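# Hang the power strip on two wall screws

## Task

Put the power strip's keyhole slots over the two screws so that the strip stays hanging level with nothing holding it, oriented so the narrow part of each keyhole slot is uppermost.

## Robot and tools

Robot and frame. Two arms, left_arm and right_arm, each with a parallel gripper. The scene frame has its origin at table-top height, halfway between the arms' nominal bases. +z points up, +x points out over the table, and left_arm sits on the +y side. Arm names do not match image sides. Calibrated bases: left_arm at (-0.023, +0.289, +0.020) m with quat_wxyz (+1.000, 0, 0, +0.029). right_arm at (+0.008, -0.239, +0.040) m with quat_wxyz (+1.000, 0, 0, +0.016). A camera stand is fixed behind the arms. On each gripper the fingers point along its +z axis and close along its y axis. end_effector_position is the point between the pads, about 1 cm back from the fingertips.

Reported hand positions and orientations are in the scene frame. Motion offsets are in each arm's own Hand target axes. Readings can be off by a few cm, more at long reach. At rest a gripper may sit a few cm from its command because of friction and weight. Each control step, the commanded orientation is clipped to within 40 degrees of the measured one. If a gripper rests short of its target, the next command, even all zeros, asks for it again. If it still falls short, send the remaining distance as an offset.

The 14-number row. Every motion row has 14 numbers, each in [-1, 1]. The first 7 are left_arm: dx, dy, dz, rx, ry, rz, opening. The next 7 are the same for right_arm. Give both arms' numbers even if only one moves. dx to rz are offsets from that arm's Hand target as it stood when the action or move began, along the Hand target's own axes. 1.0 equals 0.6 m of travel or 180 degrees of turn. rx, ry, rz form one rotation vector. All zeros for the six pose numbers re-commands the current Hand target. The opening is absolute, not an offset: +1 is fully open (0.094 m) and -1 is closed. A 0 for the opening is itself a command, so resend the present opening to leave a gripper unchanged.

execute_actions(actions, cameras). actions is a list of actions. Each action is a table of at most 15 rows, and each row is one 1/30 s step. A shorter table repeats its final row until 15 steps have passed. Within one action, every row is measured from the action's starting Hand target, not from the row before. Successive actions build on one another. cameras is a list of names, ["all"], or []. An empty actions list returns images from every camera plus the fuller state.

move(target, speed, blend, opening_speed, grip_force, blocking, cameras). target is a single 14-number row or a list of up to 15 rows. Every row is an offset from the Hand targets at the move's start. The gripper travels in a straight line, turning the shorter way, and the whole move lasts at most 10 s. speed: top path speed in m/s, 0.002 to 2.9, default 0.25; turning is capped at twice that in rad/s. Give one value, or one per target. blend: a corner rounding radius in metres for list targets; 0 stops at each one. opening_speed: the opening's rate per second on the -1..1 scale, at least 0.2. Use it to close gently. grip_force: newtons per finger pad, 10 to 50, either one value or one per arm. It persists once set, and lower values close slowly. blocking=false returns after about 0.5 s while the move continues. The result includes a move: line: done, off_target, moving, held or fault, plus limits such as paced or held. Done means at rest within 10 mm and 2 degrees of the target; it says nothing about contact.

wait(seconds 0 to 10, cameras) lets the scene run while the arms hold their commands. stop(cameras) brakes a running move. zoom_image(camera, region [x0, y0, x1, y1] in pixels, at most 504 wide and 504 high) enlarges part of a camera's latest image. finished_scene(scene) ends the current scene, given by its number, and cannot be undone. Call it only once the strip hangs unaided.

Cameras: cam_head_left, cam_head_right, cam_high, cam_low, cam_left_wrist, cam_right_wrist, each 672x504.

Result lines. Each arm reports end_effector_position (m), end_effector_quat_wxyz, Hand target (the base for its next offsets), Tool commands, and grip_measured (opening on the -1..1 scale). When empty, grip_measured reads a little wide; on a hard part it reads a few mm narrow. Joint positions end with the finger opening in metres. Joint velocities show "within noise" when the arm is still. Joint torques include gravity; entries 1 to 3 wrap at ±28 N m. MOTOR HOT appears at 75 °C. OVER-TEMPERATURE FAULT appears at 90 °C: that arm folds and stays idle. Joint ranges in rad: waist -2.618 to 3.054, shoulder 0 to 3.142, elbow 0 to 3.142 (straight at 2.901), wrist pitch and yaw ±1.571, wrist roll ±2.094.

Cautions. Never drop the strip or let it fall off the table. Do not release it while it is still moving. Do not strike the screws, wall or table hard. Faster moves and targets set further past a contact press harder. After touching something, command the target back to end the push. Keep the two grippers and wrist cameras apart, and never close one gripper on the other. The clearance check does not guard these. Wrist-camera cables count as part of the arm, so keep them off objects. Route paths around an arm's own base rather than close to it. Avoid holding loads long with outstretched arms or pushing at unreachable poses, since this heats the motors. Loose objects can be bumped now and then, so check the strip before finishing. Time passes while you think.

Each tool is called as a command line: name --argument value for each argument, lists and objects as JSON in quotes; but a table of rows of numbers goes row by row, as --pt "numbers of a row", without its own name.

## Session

execute_actions --actions '[]'

Scene clock: 0.00 s.
left_arm: end_effector_position=(+0.3518, +0.3619, +0.1407) grip_measured=+1.000 end_effector_quat_wxyz=(+0.638, -0.147, +0.750, +0.093) | right_arm: end_effector_position=(+0.3959, -0.1835, +0.1693) grip_measured=+1.000 end_effector_quat_wxyz=(+0.659, -0.109, +0.742, +0.052)
Joint positions: left_arm=[0.001 1.544 0.254 1.114 -0.274 -0.097 0.094] | right_arm=[0.036 1.582 0.272 1.183 -0.157 -0.087 0.094]
Joint velocities: within noise
Joint torques (N m): no reading
Heat: left arm: 28 °C; right arm: 43 °C.
Hand target: left_arm +0.3523, +0.3621, +0.1411; +0.637, -0.147, +0.751, +0.094 | right_arm +0.3973, -0.1833, +0.1736; +0.663, -0.109, +0.738, +0.053
Tool commands: left_gripper/opening=+1.0 right_gripper/opening=+1.0

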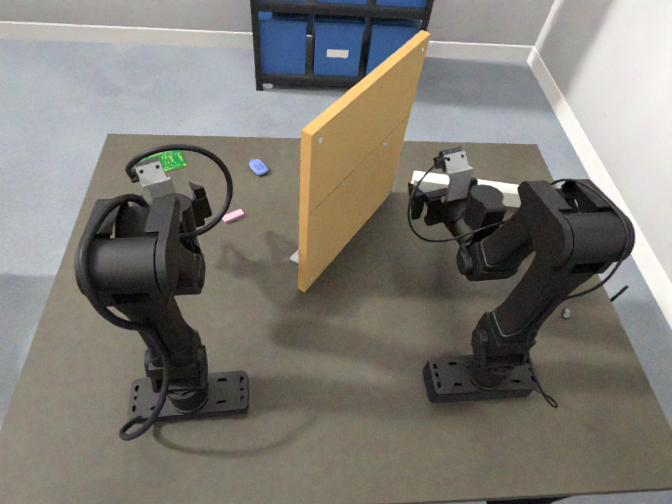

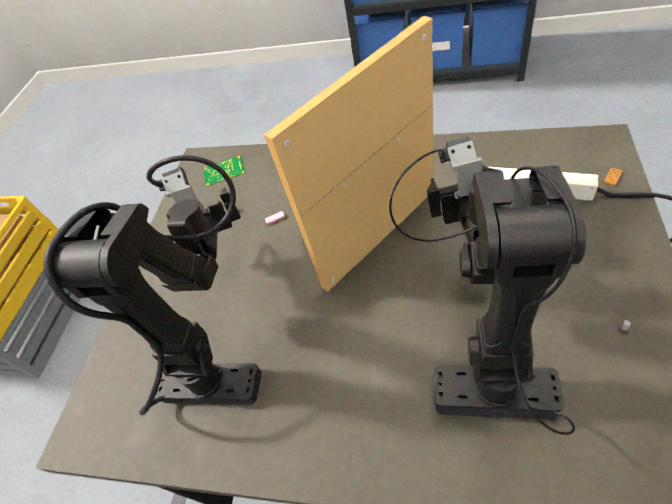

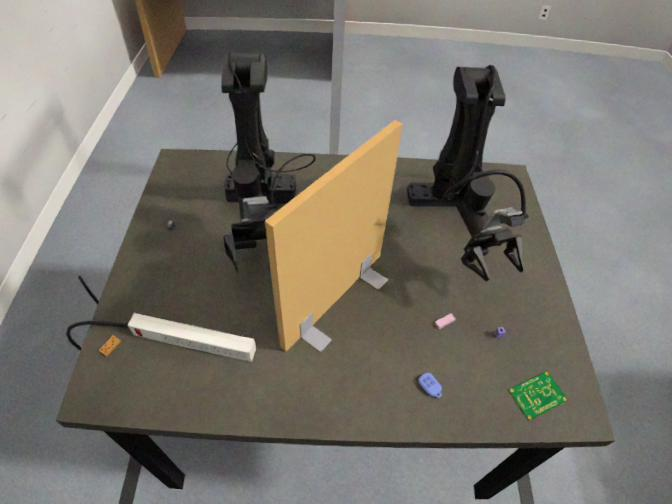

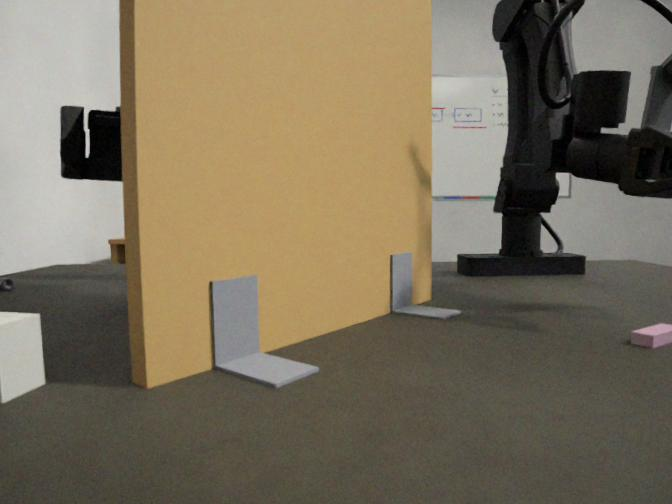

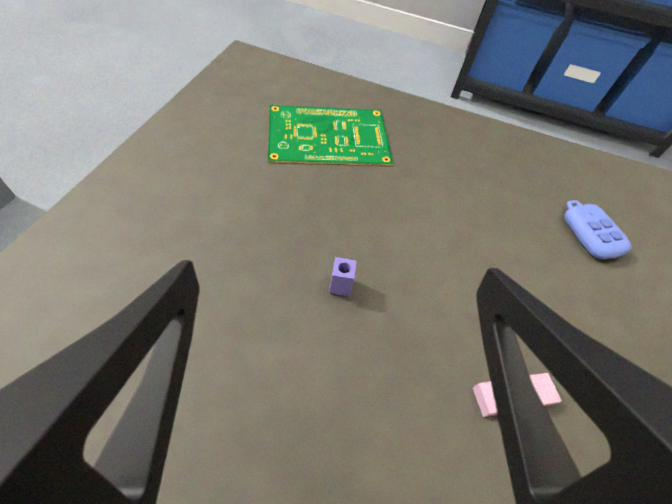

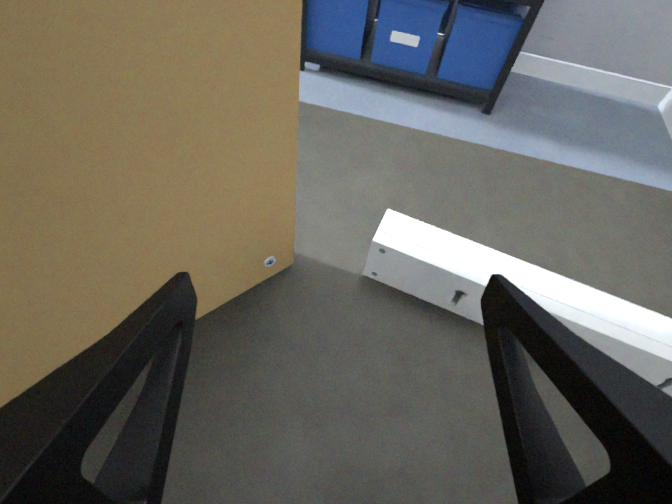

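zoom_image --camera "cam_right_wrist" --region '[340, 180, 672, 430]'

zoom_image --camera "cam_high" --region '[50, 270, 290, 400]'

zoom_image --camera "cam_head_right" --region '[260, 0, 672, 310]'

Scaled by 1.518.

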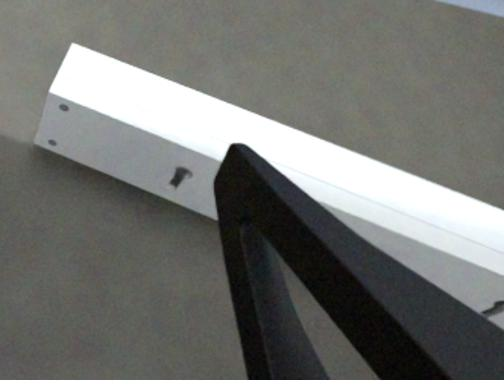

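Scaled by 2.100.

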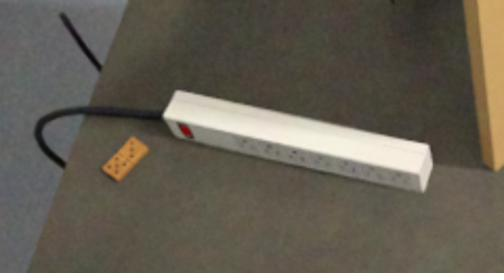

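Scaled by 1.223.

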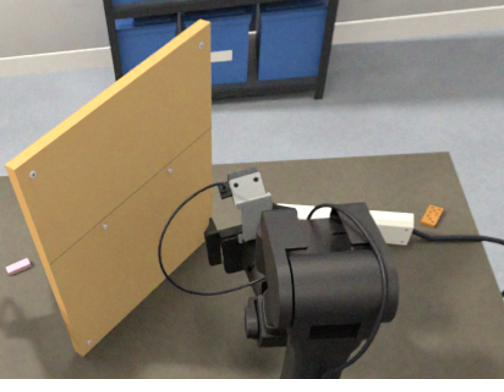

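move --target '[0,0,0,0,0,0,1, -0.06,-0.128,-0.14,0.1,0.083,0,1]' --cameras '["cam_right_wrist","cam_high"]'

Scene clock: 60.67 s.
left_arm: end_effector_position=(+0.3518, +0.3619, +0.1406) grip_measured=+1.000 end_effector_quat_wxyz=(+0.638, -0.147, +0.750, +0.093) | right_arm: end_effector_position=(+0.3326, -0.2703, +0.2072) grip_measured=+1.000 end_effector_quat_wxyz=(+0.558, -0.013, +0.826, -0.072)
Joint positions: left_arm=[0.001 1.544 0.254 1.113 -0.274 -0.097 0.094] | right_arm=[-0.117 0.859 0.382 0.102 0.026 -0.133 0.094]
Joint torques (N m): left_arm=[-0.03 -6.23 6.06 2.24 -0.06 -0.01] | right_arm=[-0.4 -1.32 10.14 1.72 0.05 -0.04]
Heat: left arm: 33 °C; right arm: 45 °C.
Hand target: left_arm +0.3523, +0.3621, +0.1412; +0.637, -0.147, +0.751, +0.094 | right_arm +0.3373, -0.2732, +0.2242; +0.571, -0.010, +0.817, -0.078
Off the commanded pose: left_arm 0.001 m, 0 deg | right_arm 0.018 m, 2 deg.
move: off_target (right_arm)
Images, in order (width x height): cam_high 672x504, cam_right_wrist 672x504.

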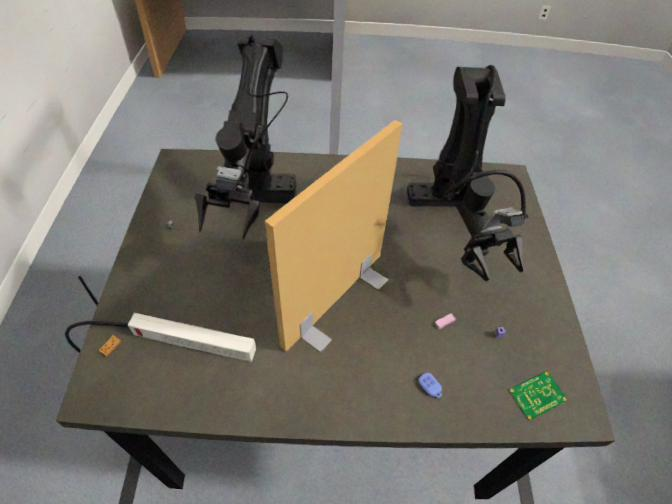

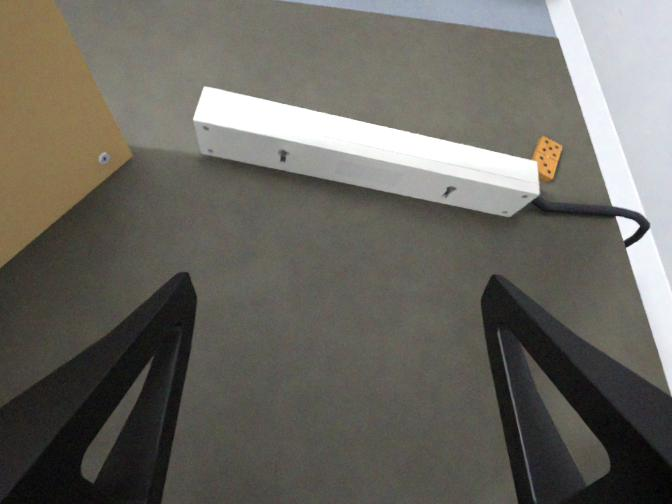

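zoom_image --camera "cam_right_wrist" --region '[240, 130, 340, 190]'

zoom_image --camera "cam_right_wrist" --region '[400, 160, 560, 240]'

Scaled by 5.040.

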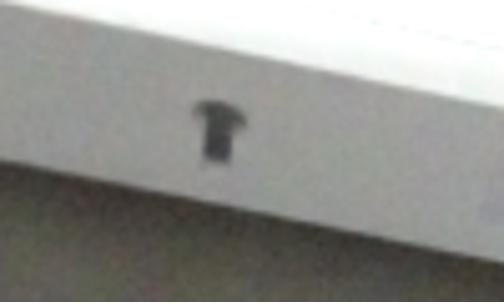

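Scaled by 3.150.

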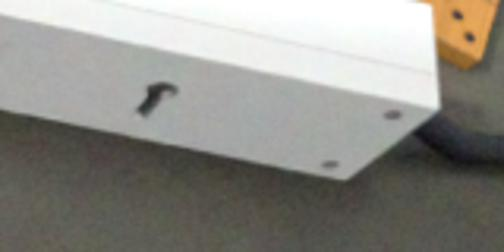

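move --target '[0,0,0,0,0,0,1, 0.0413,-0.0623,0.2785,-0.3037,0.2871,-0.3659,1]' --speed 0.4 --cameras '["cam_right_wrist","cam_head_right","cam_low"]'

Scene clock: 108.27 s.
left_arm: end_effector_position=(+0.3518, +0.3619, +0.1406) grip_measured=+1.000 end_effector_quat_wxyz=(+0.638, -0.147, +0.750, +0.093) | right_arm: end_effector_position=(+0.4800, -0.3338, +0.1565) grip_measured=+1.000 end_effector_quat_wxyz=(+0.027, -0.623, +0.781, -0.033)
Joint positions: left_arm=[0.001 1.544 0.254 1.113 -0.274 -0.097 0.094] | right_arm=[-0.232 2.423 2.481 -1.542 0.001 -1.546 0.094]
Joint torques (N m): left_arm=[-0.03 -6.22 6.08 2.23 -0.07 0] | right_arm=[0.34 -9.52 8.2 0.2 0.02 -0.05]
Heat: left arm: 35 °C; right arm: 55 °C.
Hand target: left_arm +0.3523, +0.3621, +0.1412; +0.637, -0.147, +0.751, +0.094 | right_arm +0.4822, -0.3319, +0.1503; +0.000, -0.627, +0.779, +0.000
Off the commanded pose: left_arm 0.001 m, 0 deg | right_arm 0.007 m, 5 deg.
joint sent to its limit (right arm) — joint 4 (wrist pitch), lower limit. The joint targets are off in orientation, not in position.
move: off_target (right_arm)
Images, in order (width x height): cam_head_right 672x504, cam_low 672x504, cam_right_wrist 672x504.

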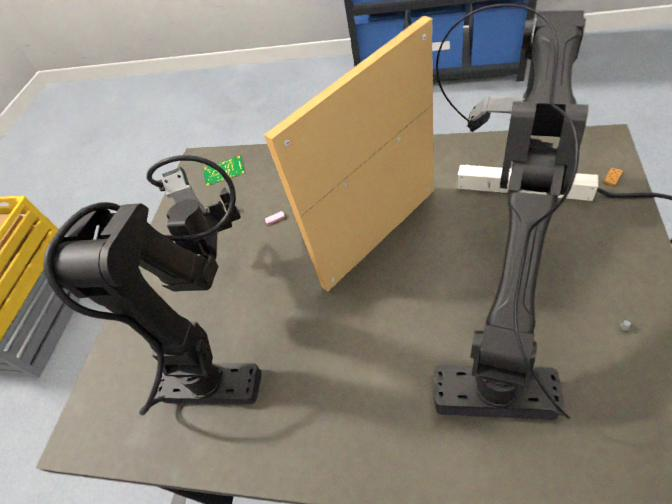

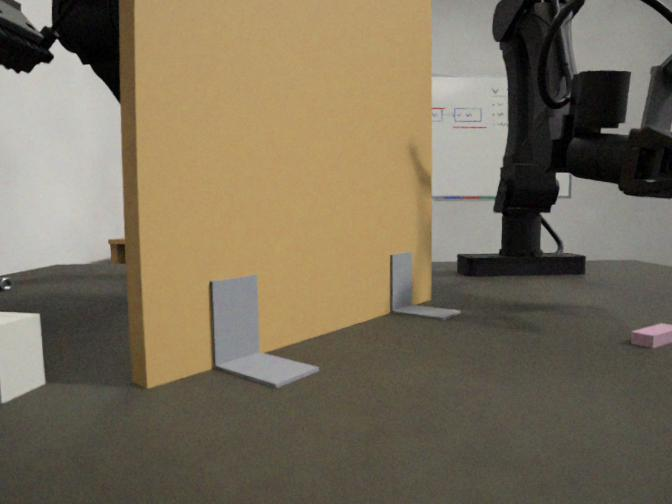

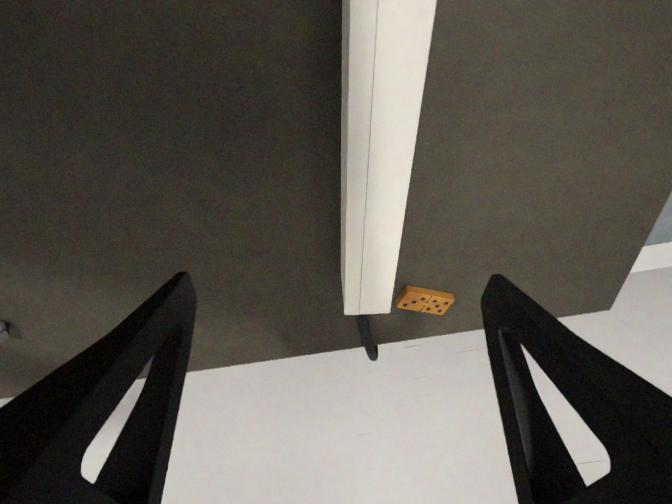

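move --target '[0,0,0,0,0,0,1, 0,-0.048,0.085,0,0,0,1]' --cameras '["cam_right_wrist","cam_head_right"]'

Scene clock: 131.43 s.
left_arm: end_effector_position=(+0.3518, +0.3619, +0.1406) grip_measured=+1.000 end_effector_quat_wxyz=(+0.638, -0.147, +0.750, +0.093) | right_arm: end_effector_position=(+0.5081, -0.3397, +0.1035) grip_measured=+1.000 end_effector_quat_wxyz=(+0.019, -0.623, +0.781, -0.024)
Joint positions: left_arm=[0.001 1.544 0.254 1.113 -0.274 -0.097 0.094] | right_arm=[-0.232 2.645 2.685 -1.548 0.002 -1.547 0.094]
Joint torques (N m): left_arm=[-0.03 -6.22 6.08 2.23 -0.07 -0.01] | right_arm=[0.21 -11.07 8.08 0.22 -0.03 -0.05]
Heat: left arm: 36 °C; right arm: 53 °C.
Hand target: left_arm +0.3523, +0.3621, +0.1412; +0.637, -0.147, +0.751, +0.094 | right_arm +0.5103, -0.3380, +0.0991; +0.000, -0.627, +0.779, +0.000
Off the commanded pose: left_arm 0.001 m, 0 deg | right_arm 0.005 m, 4 deg.
joint sent to its limit (right arm) — joint 4 (wrist pitch), lower limit. The joint targets are off in orientation, not in position.
move: off_target (right_arm)
Images, in order (width x height): cam_head_right 672x504, cam_right_wrist 672x504.

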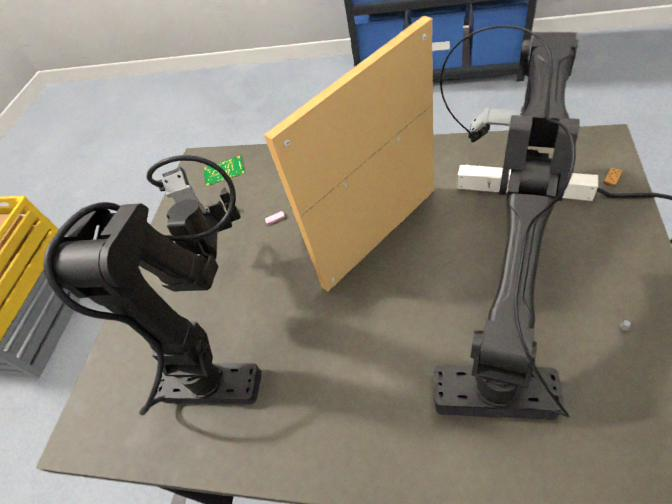

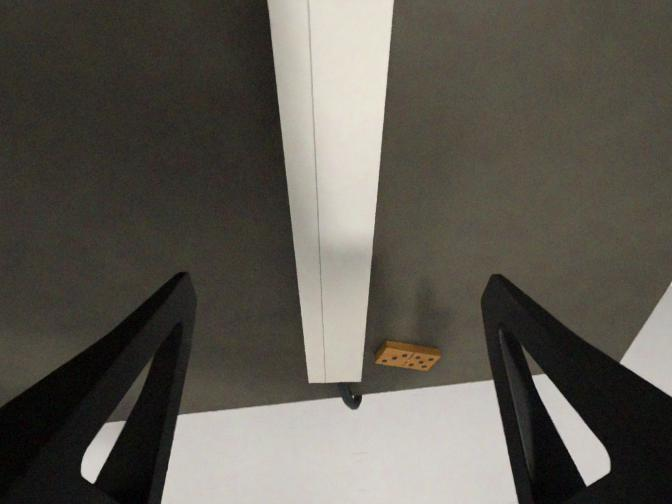

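move --target '[0,0,0,0,0,0,1, -0.01,-0.003,0.092,0,0,0,1]' --speed 0.15 --cameras '["cam_right_wrist","cam_high"]'

Scene clock: 136.90 s.
left_arm: end_effector_position=(+0.3518, +0.3619, +0.1406) grip_measured=+1.000 end_effector_quat_wxyz=(+0.638, -0.147, +0.750, +0.093) | right_arm: end_effector_position=(+0.5120, -0.3361, +0.0564) grip_measured=+1.000 end_effector_quat_wxyz=(+0.004, -0.627, +0.779, -0.007)
Joint positions: left_arm=[0.001 1.544 0.254 1.113 -0.274 -0.097 0.094] | right_arm=[-0.223 2.711 2.624 -1.467 0.002 -1.547 0.094]
Joint torques (N m): left_arm=[-0.03 -6.22 6.06 2.23 -0.06 0] | right_arm=[0.51 -10.8 7.04 0.24 -0.04 0.05]
Heat: left arm: 36 °C; right arm: 51 °C.
Hand target: left_arm +0.3523, +0.3621, +0.1412; +0.637, -0.147, +0.751, +0.094 | right_arm +0.5134, -0.3327, +0.0440; +0.000, -0.627, +0.779, +0.000
Off the commanded pose: left_arm 0.001 m, 0 deg | right_arm 0.013 m, 1 deg.
move: off_target (right_arm)
Images, in order (width x height): cam_high 672x504, cam_right_wrist 672x504.

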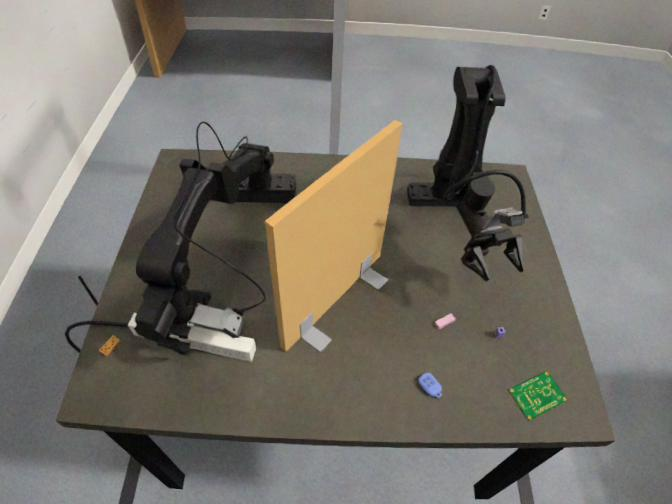

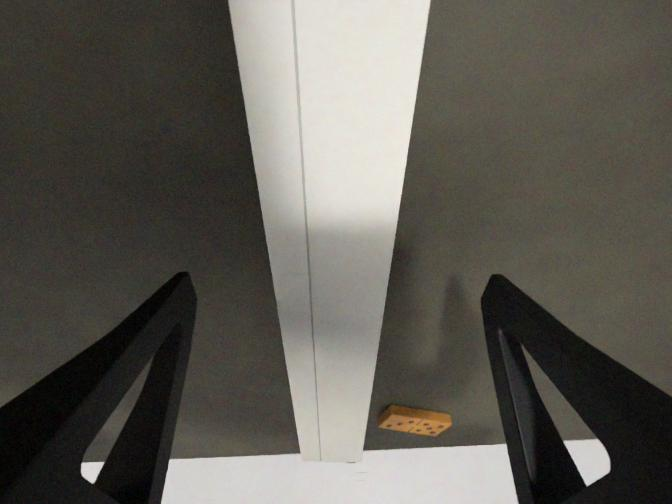

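move --target '[0,0,0,0,0,0,1, -0.02,0.003,0.022,0,0,0,1]' --speed 0.1

move --target '[0,0,0,0,0,0,1, 0,0,0,0,0,0,-0.35]' --opening_speed 0.6 --cameras '["cam_right_wrist","cam_high"]'

Scene clock: 141.83 s.
left_arm: end_effector_position=(+0.3518, +0.3619, +0.1406) grip_measured=+1.000 end_effector_quat_wxyz=(+0.638, -0.147, +0.750, +0.093) | right_arm: end_effector_position=(+0.5172, -0.3230, +0.0391) grip_measured=+1.000 end_effector_quat_wxyz=(+0.005, -0.628, +0.778, -0.008)
Joint positions: left_arm=[0.001 1.544 0.254 1.113 -0.274 -0.097 0.094] | right_arm=[-0.196 2.711 2.555 -1.395 0.003 -1.524 0.094]
Joint torques (N m): left_arm=[-0.05 -6.22 6.08 2.23 -0.07 -0.01] | right_arm=[0.16 -12.67 4.88 0.25 -0.04 0.04]
Heat: left arm: 36 °C; right arm: 50 °C.
Hand target: left_arm +0.3523, +0.3621, +0.1412; +0.637, -0.147, +0.751, +0.094 | right_arm +0.5141, -0.3205, +0.0308; +0.000, -0.627, +0.779, +0.000
Off the commanded pose: left_arm 0.001 m, 0 deg | right_arm 0.009 m, 1 deg.
move: done

Scene clock: 144.30 s.
left_arm: end_effector_position=(+0.3518, +0.3619, +0.1406) grip_measured=+1.000 end_effector_quat_wxyz=(+0.638, -0.147, +0.750, +0.093) | right_arm: end_effector_position=(+0.5175, -0.3230, +0.0391) grip_measured=-0.291 end_effector_quat_wxyz=(+0.006, -0.628, +0.778, -0.009)
Joint positions: left_arm=[0.001 1.544 0.254 1.113 -0.274 -0.097 0.094] | right_arm=[-0.196 2.711 2.555 -1.394 0.003 -1.523 0.033]
Joint torques (N m): left_arm=[-0.03 -6.23 6.06 2.23 -0.07 0] | right_arm=[0.23 -12.67 4.9 0.26 -0.04 0.04]
Heat: left arm: 36 °C; right arm: 50 °C.
Hand target: left_arm +0.3523, +0.3621, +0.1412; +0.637, -0.147, +0.751, +0.094 | right_arm +0.5142, -0.3205, +0.0308; +0.000, -0.627, +0.779, +0.000
Off the commanded pose: left_arm 0.001 m, 0 deg | right_arm 0.009 m, 1 deg.
move: done
Images, in order (width x height): cam_high 672x504, cam_right_wrist 672x504.

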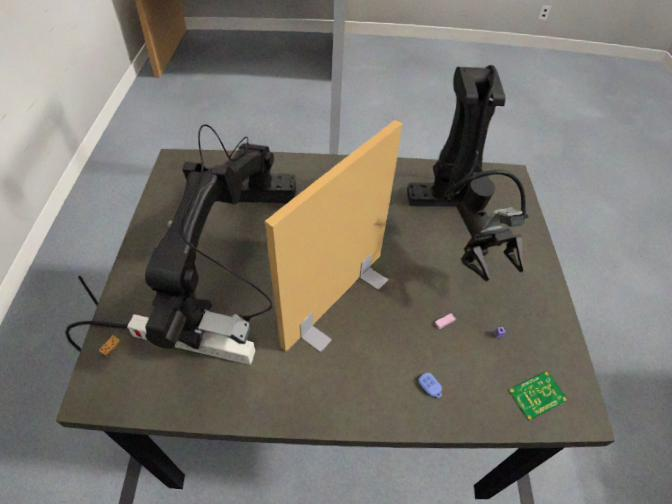

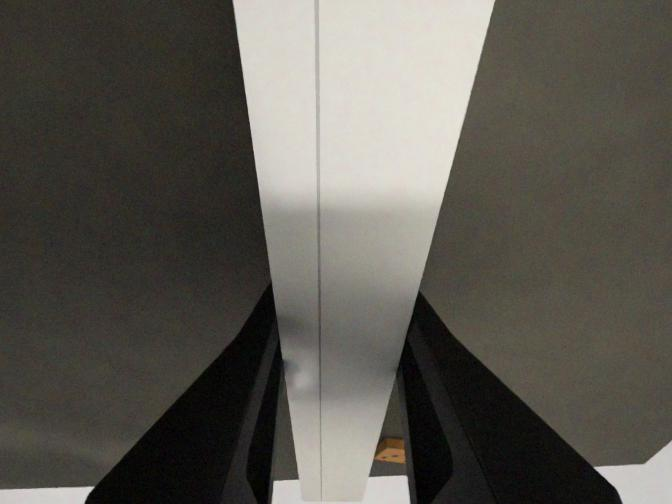

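move --pt "0 0 0 0 0 0 1 0 0 -0.09 0 0 0 -0.5" --pt "0 0 0 0 0 0 1 0 0 -0.14 0.344 0 0 -0.5" --blend '[0.02,0]' --speed 0.2 --cameras '["cam_right_wrist","cam_high","cam_head_right"]'

Scene clock: 154.90 s.
left_arm: end_effector_position=(+0.3518, +0.3619, +0.1406) grip_measured=+1.000 end_effector_quat_wxyz=(+0.638, -0.147, +0.750, +0.093) | right_arm: end_effector_position=(+0.4987, -0.3184, +0.0784) grip_measured=-0.292 end_effector_quat_wxyz=(+0.295, -0.552, +0.695, -0.354)
Joint positions: left_arm=[0.001 1.544 0.254 1.113 -0.274 -0.097 0.094] | right_arm=[-0.176 1.946 0.904 0.429 0.049 -1.514 0.033]
Joint torques (N m): left_arm=[-0.03 -6.23 6.06 2.23 -0.06 0] | right_arm=[0.54 -11.59 5.96 2.38 0.24 -0.18]
Heat: left arm: 36 °C; right arm: 48 °C.
Hand target: left_arm +0.3523, +0.3621, +0.1412; +0.637, -0.147, +0.751, +0.094 | right_arm +0.5142, -0.3205, +0.1149; +0.323, -0.538, +0.668, -0.401
Off the commanded pose: left_arm 0.001 m, 0 deg | right_arm 0.040 m, 7 deg.
move: off_target (right_arm)
Images, in order (width x height): cam_head_right 672x504, cam_high 672x504, cam_right_wrist 672x504.

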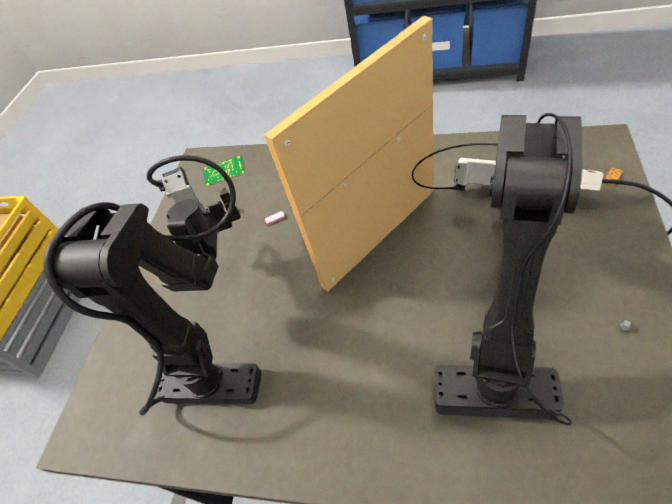

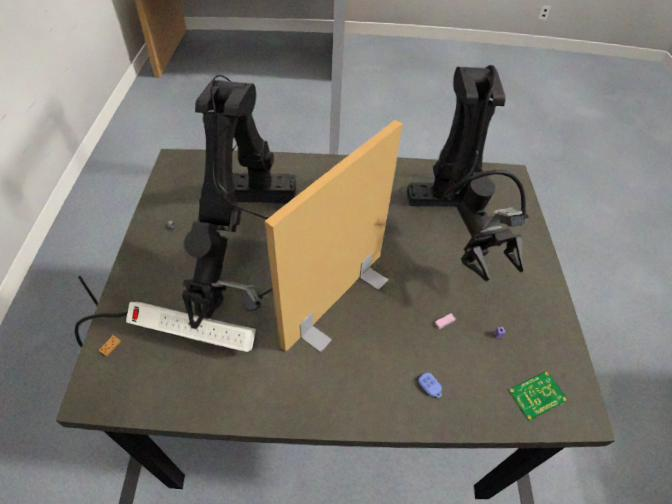

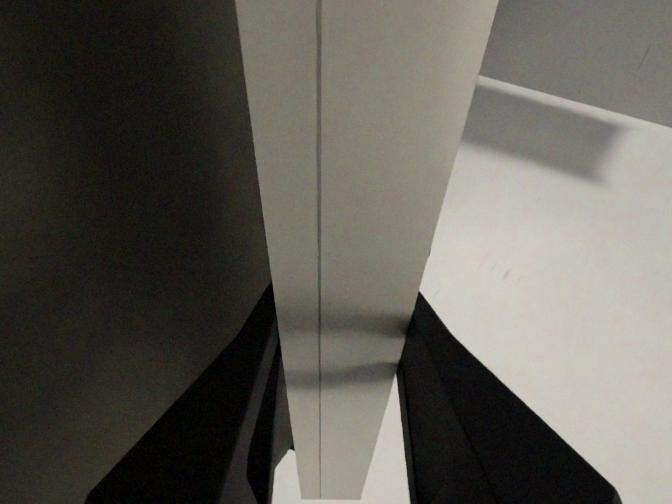

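move --target '[0,0,0,0,0,0,1, 0,0.0736,0.0393,0.028,0,0,-0.5]' --speed 0.15

Scene clock: 163.60 s.
left_arm: end_effector_position=(+0.3518, +0.3619, +0.1406) grip_measured=+1.000 end_effector_quat_wxyz=(+0.638, -0.147, +0.750, +0.093) | right_arm: end_effector_position=(+0.5052, -0.3220, +0.0533) grip_measured=-0.292 end_effector_quat_wxyz=(+0.330, -0.529, +0.669, -0.404)
Joint positions: left_arm=[0.001 1.544 0.254 1.113 -0.274 -0.097 0.094] | right_arm=[-0.176 2.105 0.82 0.81 0.064 -1.522 0.033]
Joint torques (N m): left_arm=[-0.03 -6.22 6.08 2.23 -0.07 -0.01] | right_arm=[0.59 -7.49 4.81 2.52 0.11 -0.16]
Heat: left arm: 36 °C; right arm: 48 °C.
Hand target: left_arm +0.3523, +0.3621, +0.1412; +0.637, -0.147, +0.751, +0.094 | right_arm +0.5142, -0.3206, +0.0649; +0.346, -0.523, +0.649, -0.430
Off the commanded pose: left_arm 0.001 m, 0 deg | right_arm 0.015 m, 4 deg.
move: off_target (right_arm)

move --target '[0,0,0,0,0,0,1, 0,0.0337,0.0143,0,0,0,-0.5]' --speed 0.08 --cameras '["cam_high","cam_low"]'

Scene clock: 167.67 s.
left_arm: end_effector_position=(+0.3518, +0.3619, +0.1406) grip_measured=+1.000 end_effector_quat_wxyz=(+0.638, -0.147, +0.750, +0.093) | right_arm: end_effector_position=(+0.5097, -0.3233, +0.0421) grip_measured=-0.292 end_effector_quat_wxyz=(+0.341, -0.521, +0.661, -0.419)
Joint positions: left_arm=[0.001 1.544 0.254 1.113 -0.274 -0.097 0.094] | right_arm=[-0.176 2.185 0.82 0.934 0.067 -1.524 0.033]
Joint torques (N m): left_arm=[-0.06 -6.23 6.06 2.23 -0.06 -0.01] | right_arm=[0.65 -7.15 4.75 2.22 0.06 -0.14]
Heat: left arm: 36 °C; right arm: 48 °C.
Hand target: left_arm +0.3523, +0.3621, +0.1412; +0.637, -0.147, +0.751, +0.094 | right_arm +0.5142, -0.3206, +0.0429; +0.346, -0.523, +0.649, -0.430
Off the commanded pose: left_arm 0.001 m, 0 deg | right_arm 0.005 m, 2 deg.
move: done
Images, in order (width x height): cam_high 672x504, cam_low 672x504.

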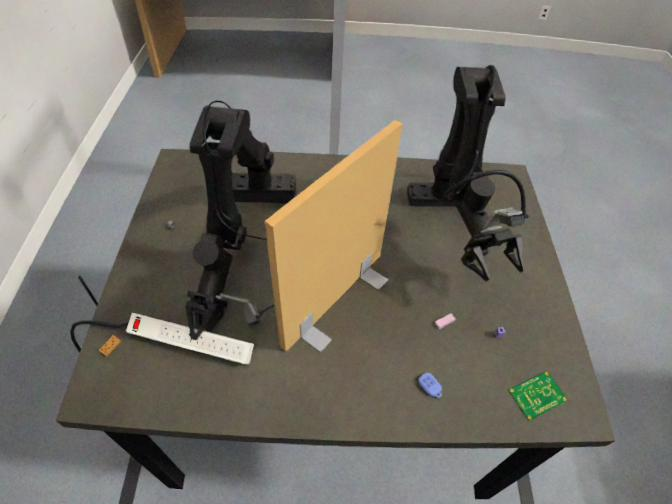

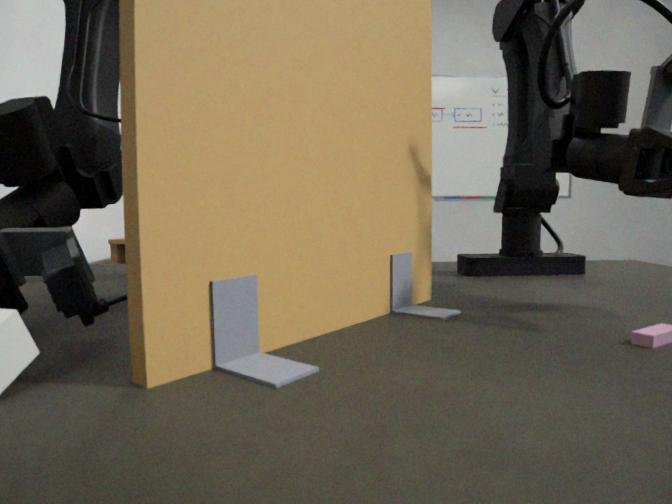

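move --target '[0,0,0,0,0,0,1, 0,0.0184,0.0078,0,0,0,-0.5]' --speed 0.06 --cameras '["cam_low"]'

Scene clock: 173.60 s.
left_arm: end_effector_position=(+0.3518, +0.3619, +0.1406) grip_measured=+1.000 end_effector_quat_wxyz=(+0.638, -0.147, +0.750, +0.093) | right_arm: end_effector_position=(+0.5128, -0.3245, +0.0407) grip_measured=-0.292 end_effector_quat_wxyz=(+0.351, -0.513, +0.653, -0.432)
Joint positions: left_arm=[0.001 1.544 0.254 1.113 -0.274 -0.097 0.094] | right_arm=[-0.176 2.225 0.82 1.014 0.071 -1.525 0.033]
Joint torques (N m): left_arm=[-0.03 -6.22 6.05 2.23 -0.06 -0.01] | right_arm=[0.53 -6.72 4.92 1.85 0 -0.12]
Heat: left arm: 37 °C; right arm: 47 °C.
Hand target: left_arm +0.3523, +0.3621, +0.1412; +0.637, -0.147, +0.751, +0.094 | right_arm +0.5142, -0.3205, +0.0308; +0.346, -0.523, +0.649, -0.430
Off the commanded pose: left_arm 0.001 m, 0 deg | right_arm 0.011 m, 1 deg.
move: off_target (right_arm)
Images, in order (width x height): cam_low 672x504.

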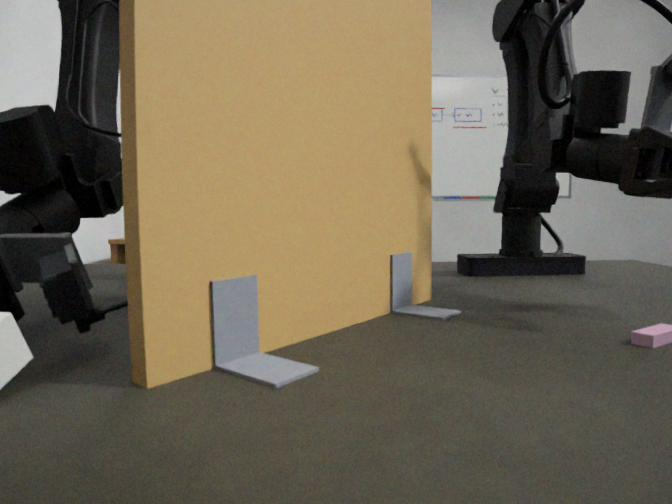

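move --target '[0,0,0,0,0,0,1, 0,0,0,0,0,0,-0.1]' --opening_speed 0.3 --cameras '["cam_low","cam_right_wrist"]'

Scene clock: 189.60 s.
left_arm: end_effector_position=(+0.3518, +0.3619, +0.1406) grip_measured=+1.000 end_effector_quat_wxyz=(+0.638, -0.147, +0.750, +0.093) | right_arm: end_effector_position=(+0.5128, -0.3246, +0.0408) grip_measured=-0.102 end_effector_quat_wxyz=(+0.347, -0.519, +0.648, -0.435)
Joint positions: left_arm=[0.001 1.544 0.254 1.113 -0.274 -0.097 0.094] | right_arm=[-0.176 2.225 0.82 1.015 0.072 -1.543 0.042]
Joint torques (N m): left_arm=[-0.03 -6.23 6.06 2.23 -0.06 -0.01] | right_arm=[0.62 -6.68 4.88 1.84 0.01 0.04]
Heat: left arm: 37 °C; right arm: 47 °C.
Hand target: left_arm +0.3523, +0.3621, +0.1412; +0.637, -0.147, +0.751, +0.094 | right_arm +0.5142, -0.3206, +0.0309; +0.346, -0.523, +0.650, -0.430
Off the commanded pose: left_arm 0.001 m, 0 deg | right_arm 0.011 m, 1 deg.
move: off_target (right_arm)
Images, in order (width x height): cam_low 672x504, cam_right_wrist 672x504.

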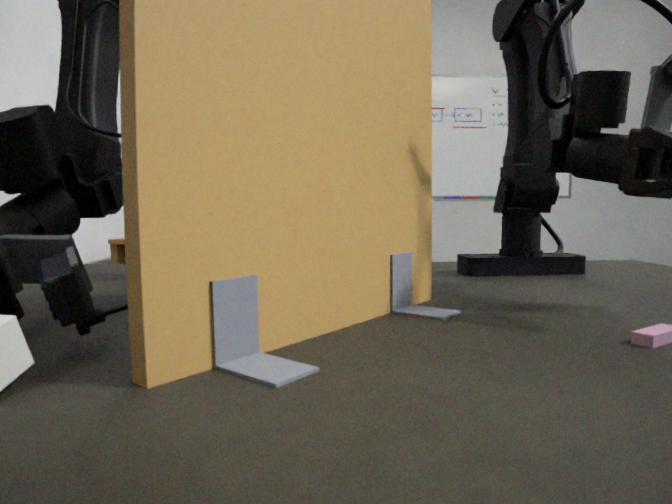

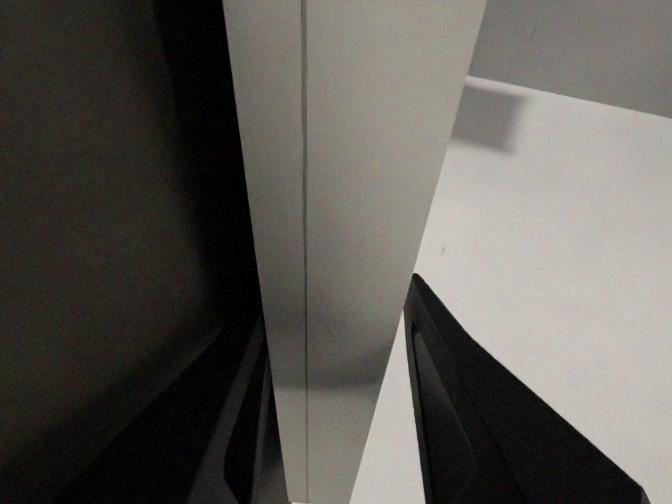

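move --target '[0,0,0,0,0,0,1, 0,0.004,0.0,0.05,0,0,-0.1]' --speed 0.06 --cameras '["cam_low","cam_right_wrist"]'

Scene clock: 195.00 s.
left_arm: end_effector_position=(+0.3518, +0.3619, +0.1406) grip_measured=+1.000 end_effector_quat_wxyz=(+0.638, -0.147, +0.750, +0.093) | right_arm: end_effector_position=(+0.5195, -0.3241, +0.0425) grip_measured=-0.102 end_effector_quat_wxyz=(+0.391, -0.489, +0.609, -0.487)
Joint positions: left_arm=[0.001 1.544 0.254 1.113 -0.274 -0.097 0.094] | right_arm=[-0.173 2.374 0.82 1.331 0.074 -1.554 0.042]
Joint velocities: left_arm=[within noise] | right_arm=[-0.007 0.017 -0.051 0.007 0.051 0.007 -0.001]
Joint torques (N m): left_arm=[-0.03 -6.22 6.08 2.24 -0.06 -0.01] | right_arm=[0.55 -7.09 2.3 2.02 0.04 0.03]
Heat: left arm: 37 °C; right arm: 46 °C.
Hand target: left_arm +0.3523, +0.3621, +0.1412; +0.637, -0.147, +0.751, +0.094 | right_arm +0.5133, -0.3203, +0.0286; +0.386, -0.494, +0.614, -0.479
Off the commanded pose: left_arm 0.001 m, 0 deg | right_arm 0.016 m, 1 deg.
move: off_target (right_arm)
Images, in order (width x height): cam_low 672x504, cam_right_wrist 672x504.

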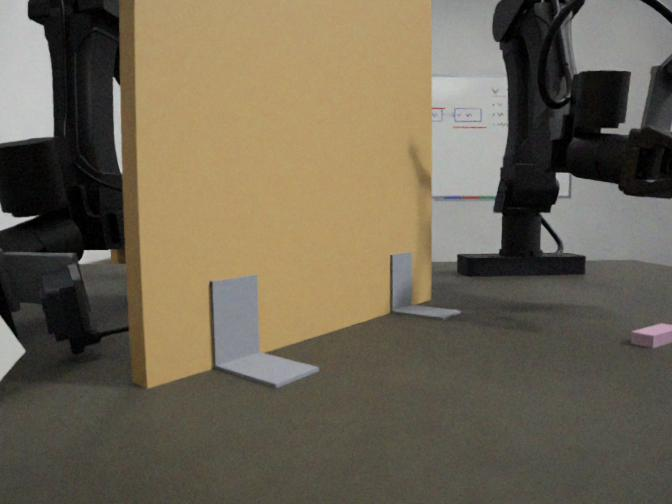

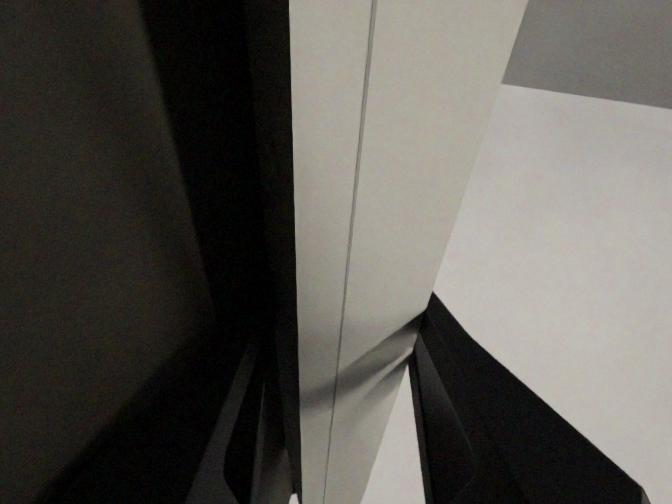

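move --target '[0,0,0,0,0,0,1, 0,0.02,-0.09,0,0,0,0.03]' --speed 0.06 --opening_speed 0.3 --cameras '["cam_low","cam_right_wrist"]'

Scene clock: 202.10 s.
left_arm: end_effector_position=(+0.3518, +0.3619, +0.1406) grip_measured=+1.000 end_effector_quat_wxyz=(+0.638, -0.147, +0.750, +0.093) | right_arm: end_effector_position=(+0.4703, -0.3138, +0.0417) grip_measured=+0.027 end_effector_quat_wxyz=(+0.396, -0.482, +0.610, -0.488)
Joint positions: left_arm=[0.001 1.544 0.254 1.113 -0.274 -0.097 0.094] | right_arm=[-0.16 2.353 0.611 1.531 0.089 -1.539 0.048]
Joint torques (N m): left_arm=[-0.03 -6.23 6.08 2.24 -0.07 0] | right_arm=[0.68 -7.24 -0.25 1.95 0.03 -0.08]
Heat: left arm: 37 °C; right arm: 45 °C.
Hand target: left_arm +0.3523, +0.3621, +0.1412; +0.637, -0.147, +0.751, +0.094 | right_arm +0.4592, -0.3086, +0.0300; +0.386, -0.494, +0.614, -0.479
Off the commanded pose: left_arm 0.001 m, 0 deg | right_arm 0.017 m, 2 deg.
move: off_target (right_arm)
Images, in order (width x height): cam_low 672x504, cam_right_wrist 672x504.

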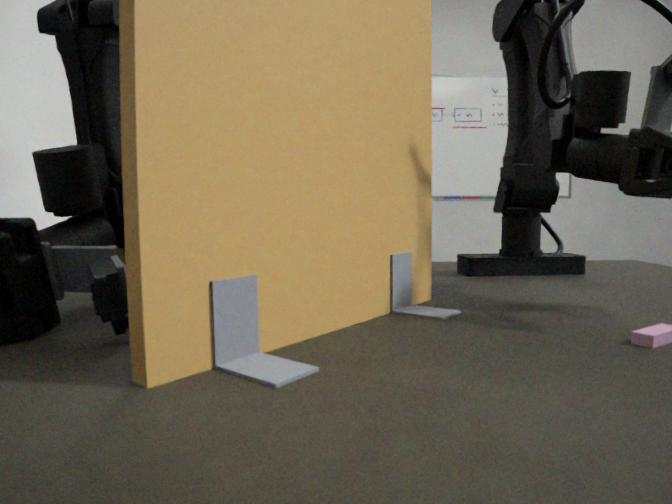

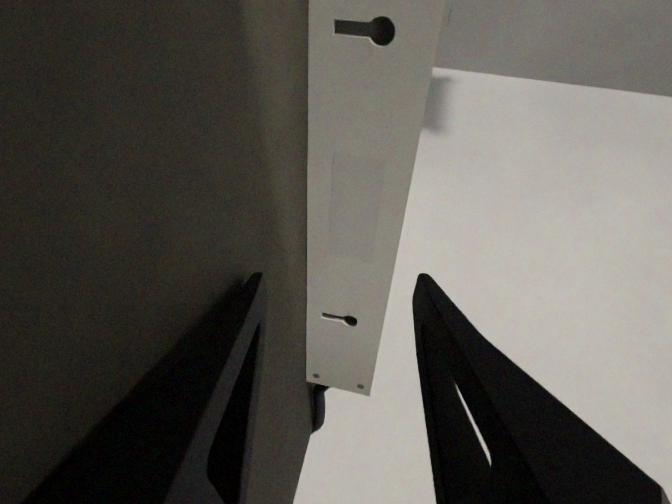

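move --target '[0,0,0,0,0,0,1, 0,-0.2,-0.08,-0.15,0,0,1]' --speed 0.2 --cameras '["cam_high","cam_right_wrist","cam_head_right"]'

Scene clock: 225.47 s.
left_arm: end_effector_position=(+0.3518, +0.3619, +0.1406) grip_measured=+1.000 end_effector_quat_wxyz=(+0.638, -0.147, +0.750, +0.093) | right_arm: end_effector_position=(+0.4338, -0.3070, +0.1397) grip_measured=+0.998 end_effector_quat_wxyz=(+0.242, -0.578, +0.713, -0.316)
Joint positions: left_arm=[0.001 1.544 0.254 1.113 -0.274 -0.097 0.094] | right_arm=[-0.16 1.58 0.883 -0.058 0.078 -1.525 0.094]
Joint torques (N m): left_arm=[-0.03 -6.22 6.06 2.23 -0.06 -0.01] | right_arm=[0.14 -7.51 9.35 1.34 -0.1 0.11]
Heat: left arm: 38 °C; right arm: 44 °C.
Hand target: left_arm +0.3523, +0.3621, +0.1412; +0.637, -0.147, +0.751, +0.094 | right_arm +0.4421, -0.3049, +0.1581; +0.260, -0.571, +0.709, -0.323
Off the commanded pose: left_arm 0.001 m, 0 deg | right_arm 0.020 m, 2 deg.
move: off_target (right_arm)
Images, in order (width x height): cam_head_right 672x504, cam_high 672x504, cam_right_wrist 672x504.

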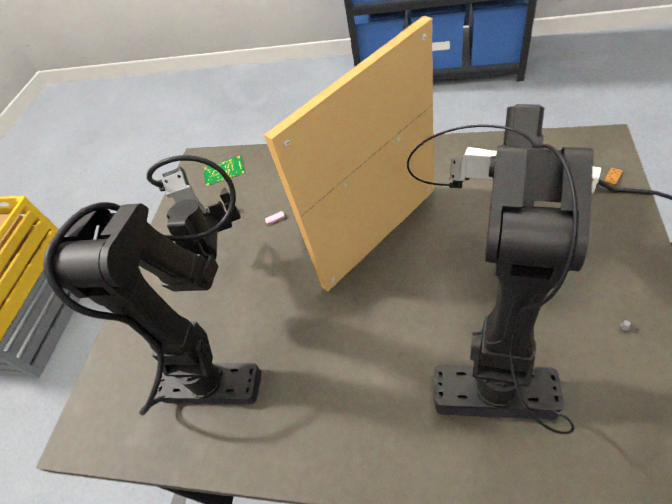

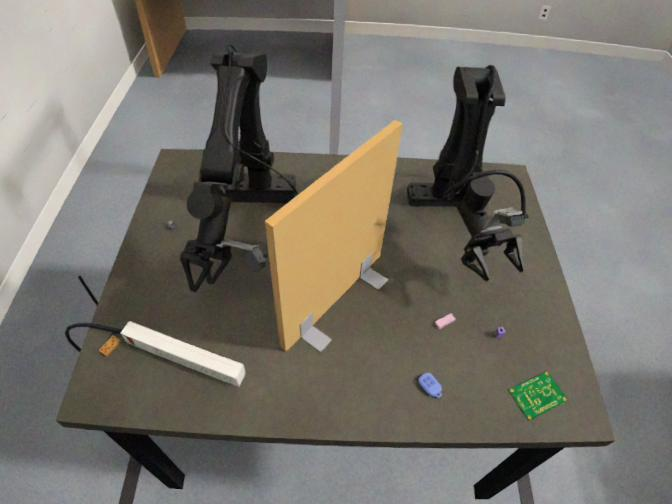

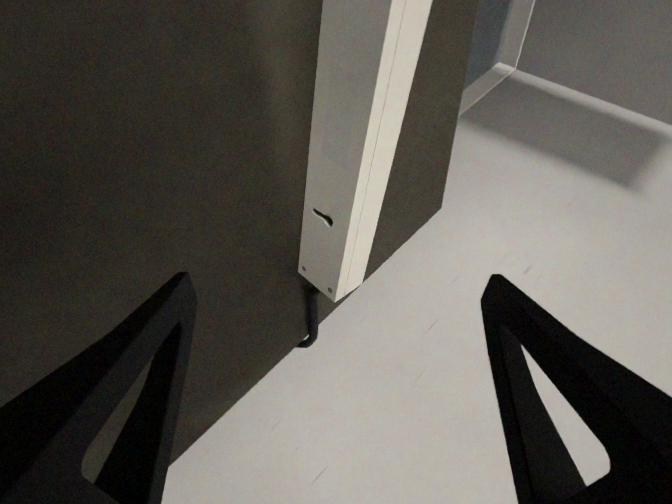

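move --target '[0,0,0,0,0,0,1, 0.0121,-0.0978,0.1832,-0.2717,0.0212,0.0468,1]' --speed 0.3 --cameras '["cam_right_wrist"]'

Scene clock: 247.10 s.
left_arm: end_effector_position=(+0.3518, +0.3619, +0.1406) grip_measured=+1.000 end_effector_quat_wxyz=(+0.638, -0.147, +0.750, +0.093) | right_arm: end_effector_position=(+0.5583, -0.3367, +0.1404) grip_measured=+0.998 end_effector_quat_wxyz=(+0.099, -0.564, +0.812, -0.109)
Joint positions: left_arm=[0.001 1.544 0.254 1.113 -0.274 -0.097 0.094] | right_arm=[-0.204 2.665 2.835 -1.445 0.015 -1.39 0.094]
Joint torques (N m): left_arm=[-0.03 -6.22 6.08 2.23 -0.07 -0.01] | right_arm=[-0.53 -10.43 8.31 0.62 -0.15 0.07]
Heat: left arm: 38 °C; right arm: 49 °C.
Hand target: left_arm +0.3523, +0.3621, +0.1412; +0.637, -0.147, +0.751, +0.094 | right_arm +0.5593, -0.3377, +0.1301; +0.000, -0.565, +0.825, +0.000
Off the commanded pose: left_arm 0.001 m, 0 deg | right_arm 0.010 m, 17 deg.
elbow stopped short (right arm): the move would have taken joint 3 (elbow) straighter than the controller allows.
move: off_target (right_arm)
Images, in order (width x height): cam_right_wrist 672x504.

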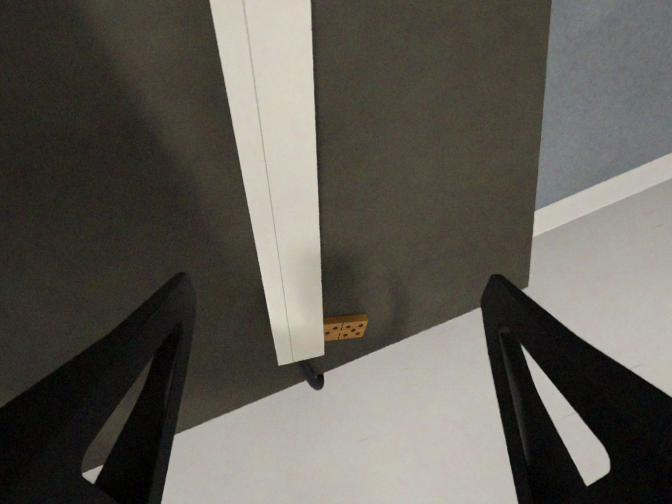

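move --target '[0,0,0,0,0,0,1, 0.01,0.01,0.12,0,0,0,1]' --speed 0.2 --cameras '["cam_right_wrist"]'

Scene clock: 254.17 s.
left_arm: end_effector_position=(+0.3518, +0.3619, +0.1406) grip_measured=+1.000 end_effector_quat_wxyz=(+0.638, -0.147, +0.750, +0.093) | right_arm: end_effector_position=(+0.5490, -0.3394, +0.0669) grip_measured=+0.998 end_effector_quat_wxyz=(+0.050, -0.566, +0.821, -0.059)
Joint positions: left_arm=[0.001 1.544 0.254 1.113 -0.274 -0.097 0.094] | right_arm=[-0.213 2.802 2.835 -1.45 0.013 -1.389 0.094]
Joint torques (N m): left_arm=[-0.05 -6.22 6.08 2.23 -0.07 -0.01] | right_arm=[-0.55 -11.21 8.42 0.46 -0.16 0]
Heat: left arm: 38 °C; right arm: 49 °C.
Hand target: left_arm +0.3523, +0.3621, +0.1412; +0.637, -0.147, +0.751, +0.094 | right_arm +0.5514, -0.3412, +0.0582; +0.000, -0.564, +0.825, +0.000
Off the commanded pose: left_arm 0.001 m, 0 deg | right_arm 0.009 m, 9 deg.
elbow stopped short (right arm): the move would have taken joint 3 (elbow) straighter than the controller allows.
move: off_target (right_arm)
Images, in order (width x height): cam_right_wrist 672x504.

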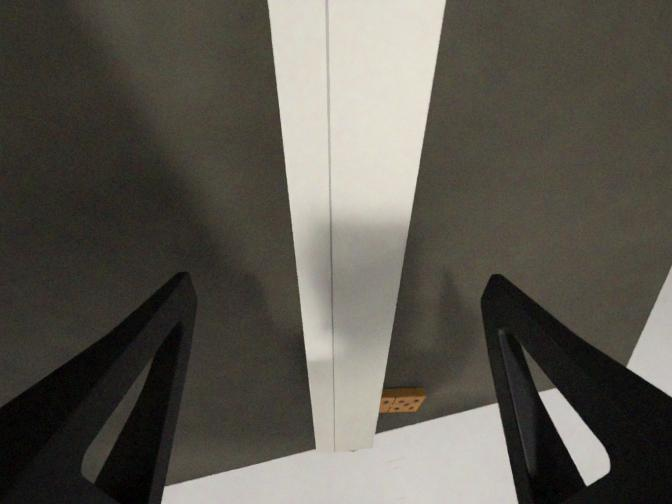

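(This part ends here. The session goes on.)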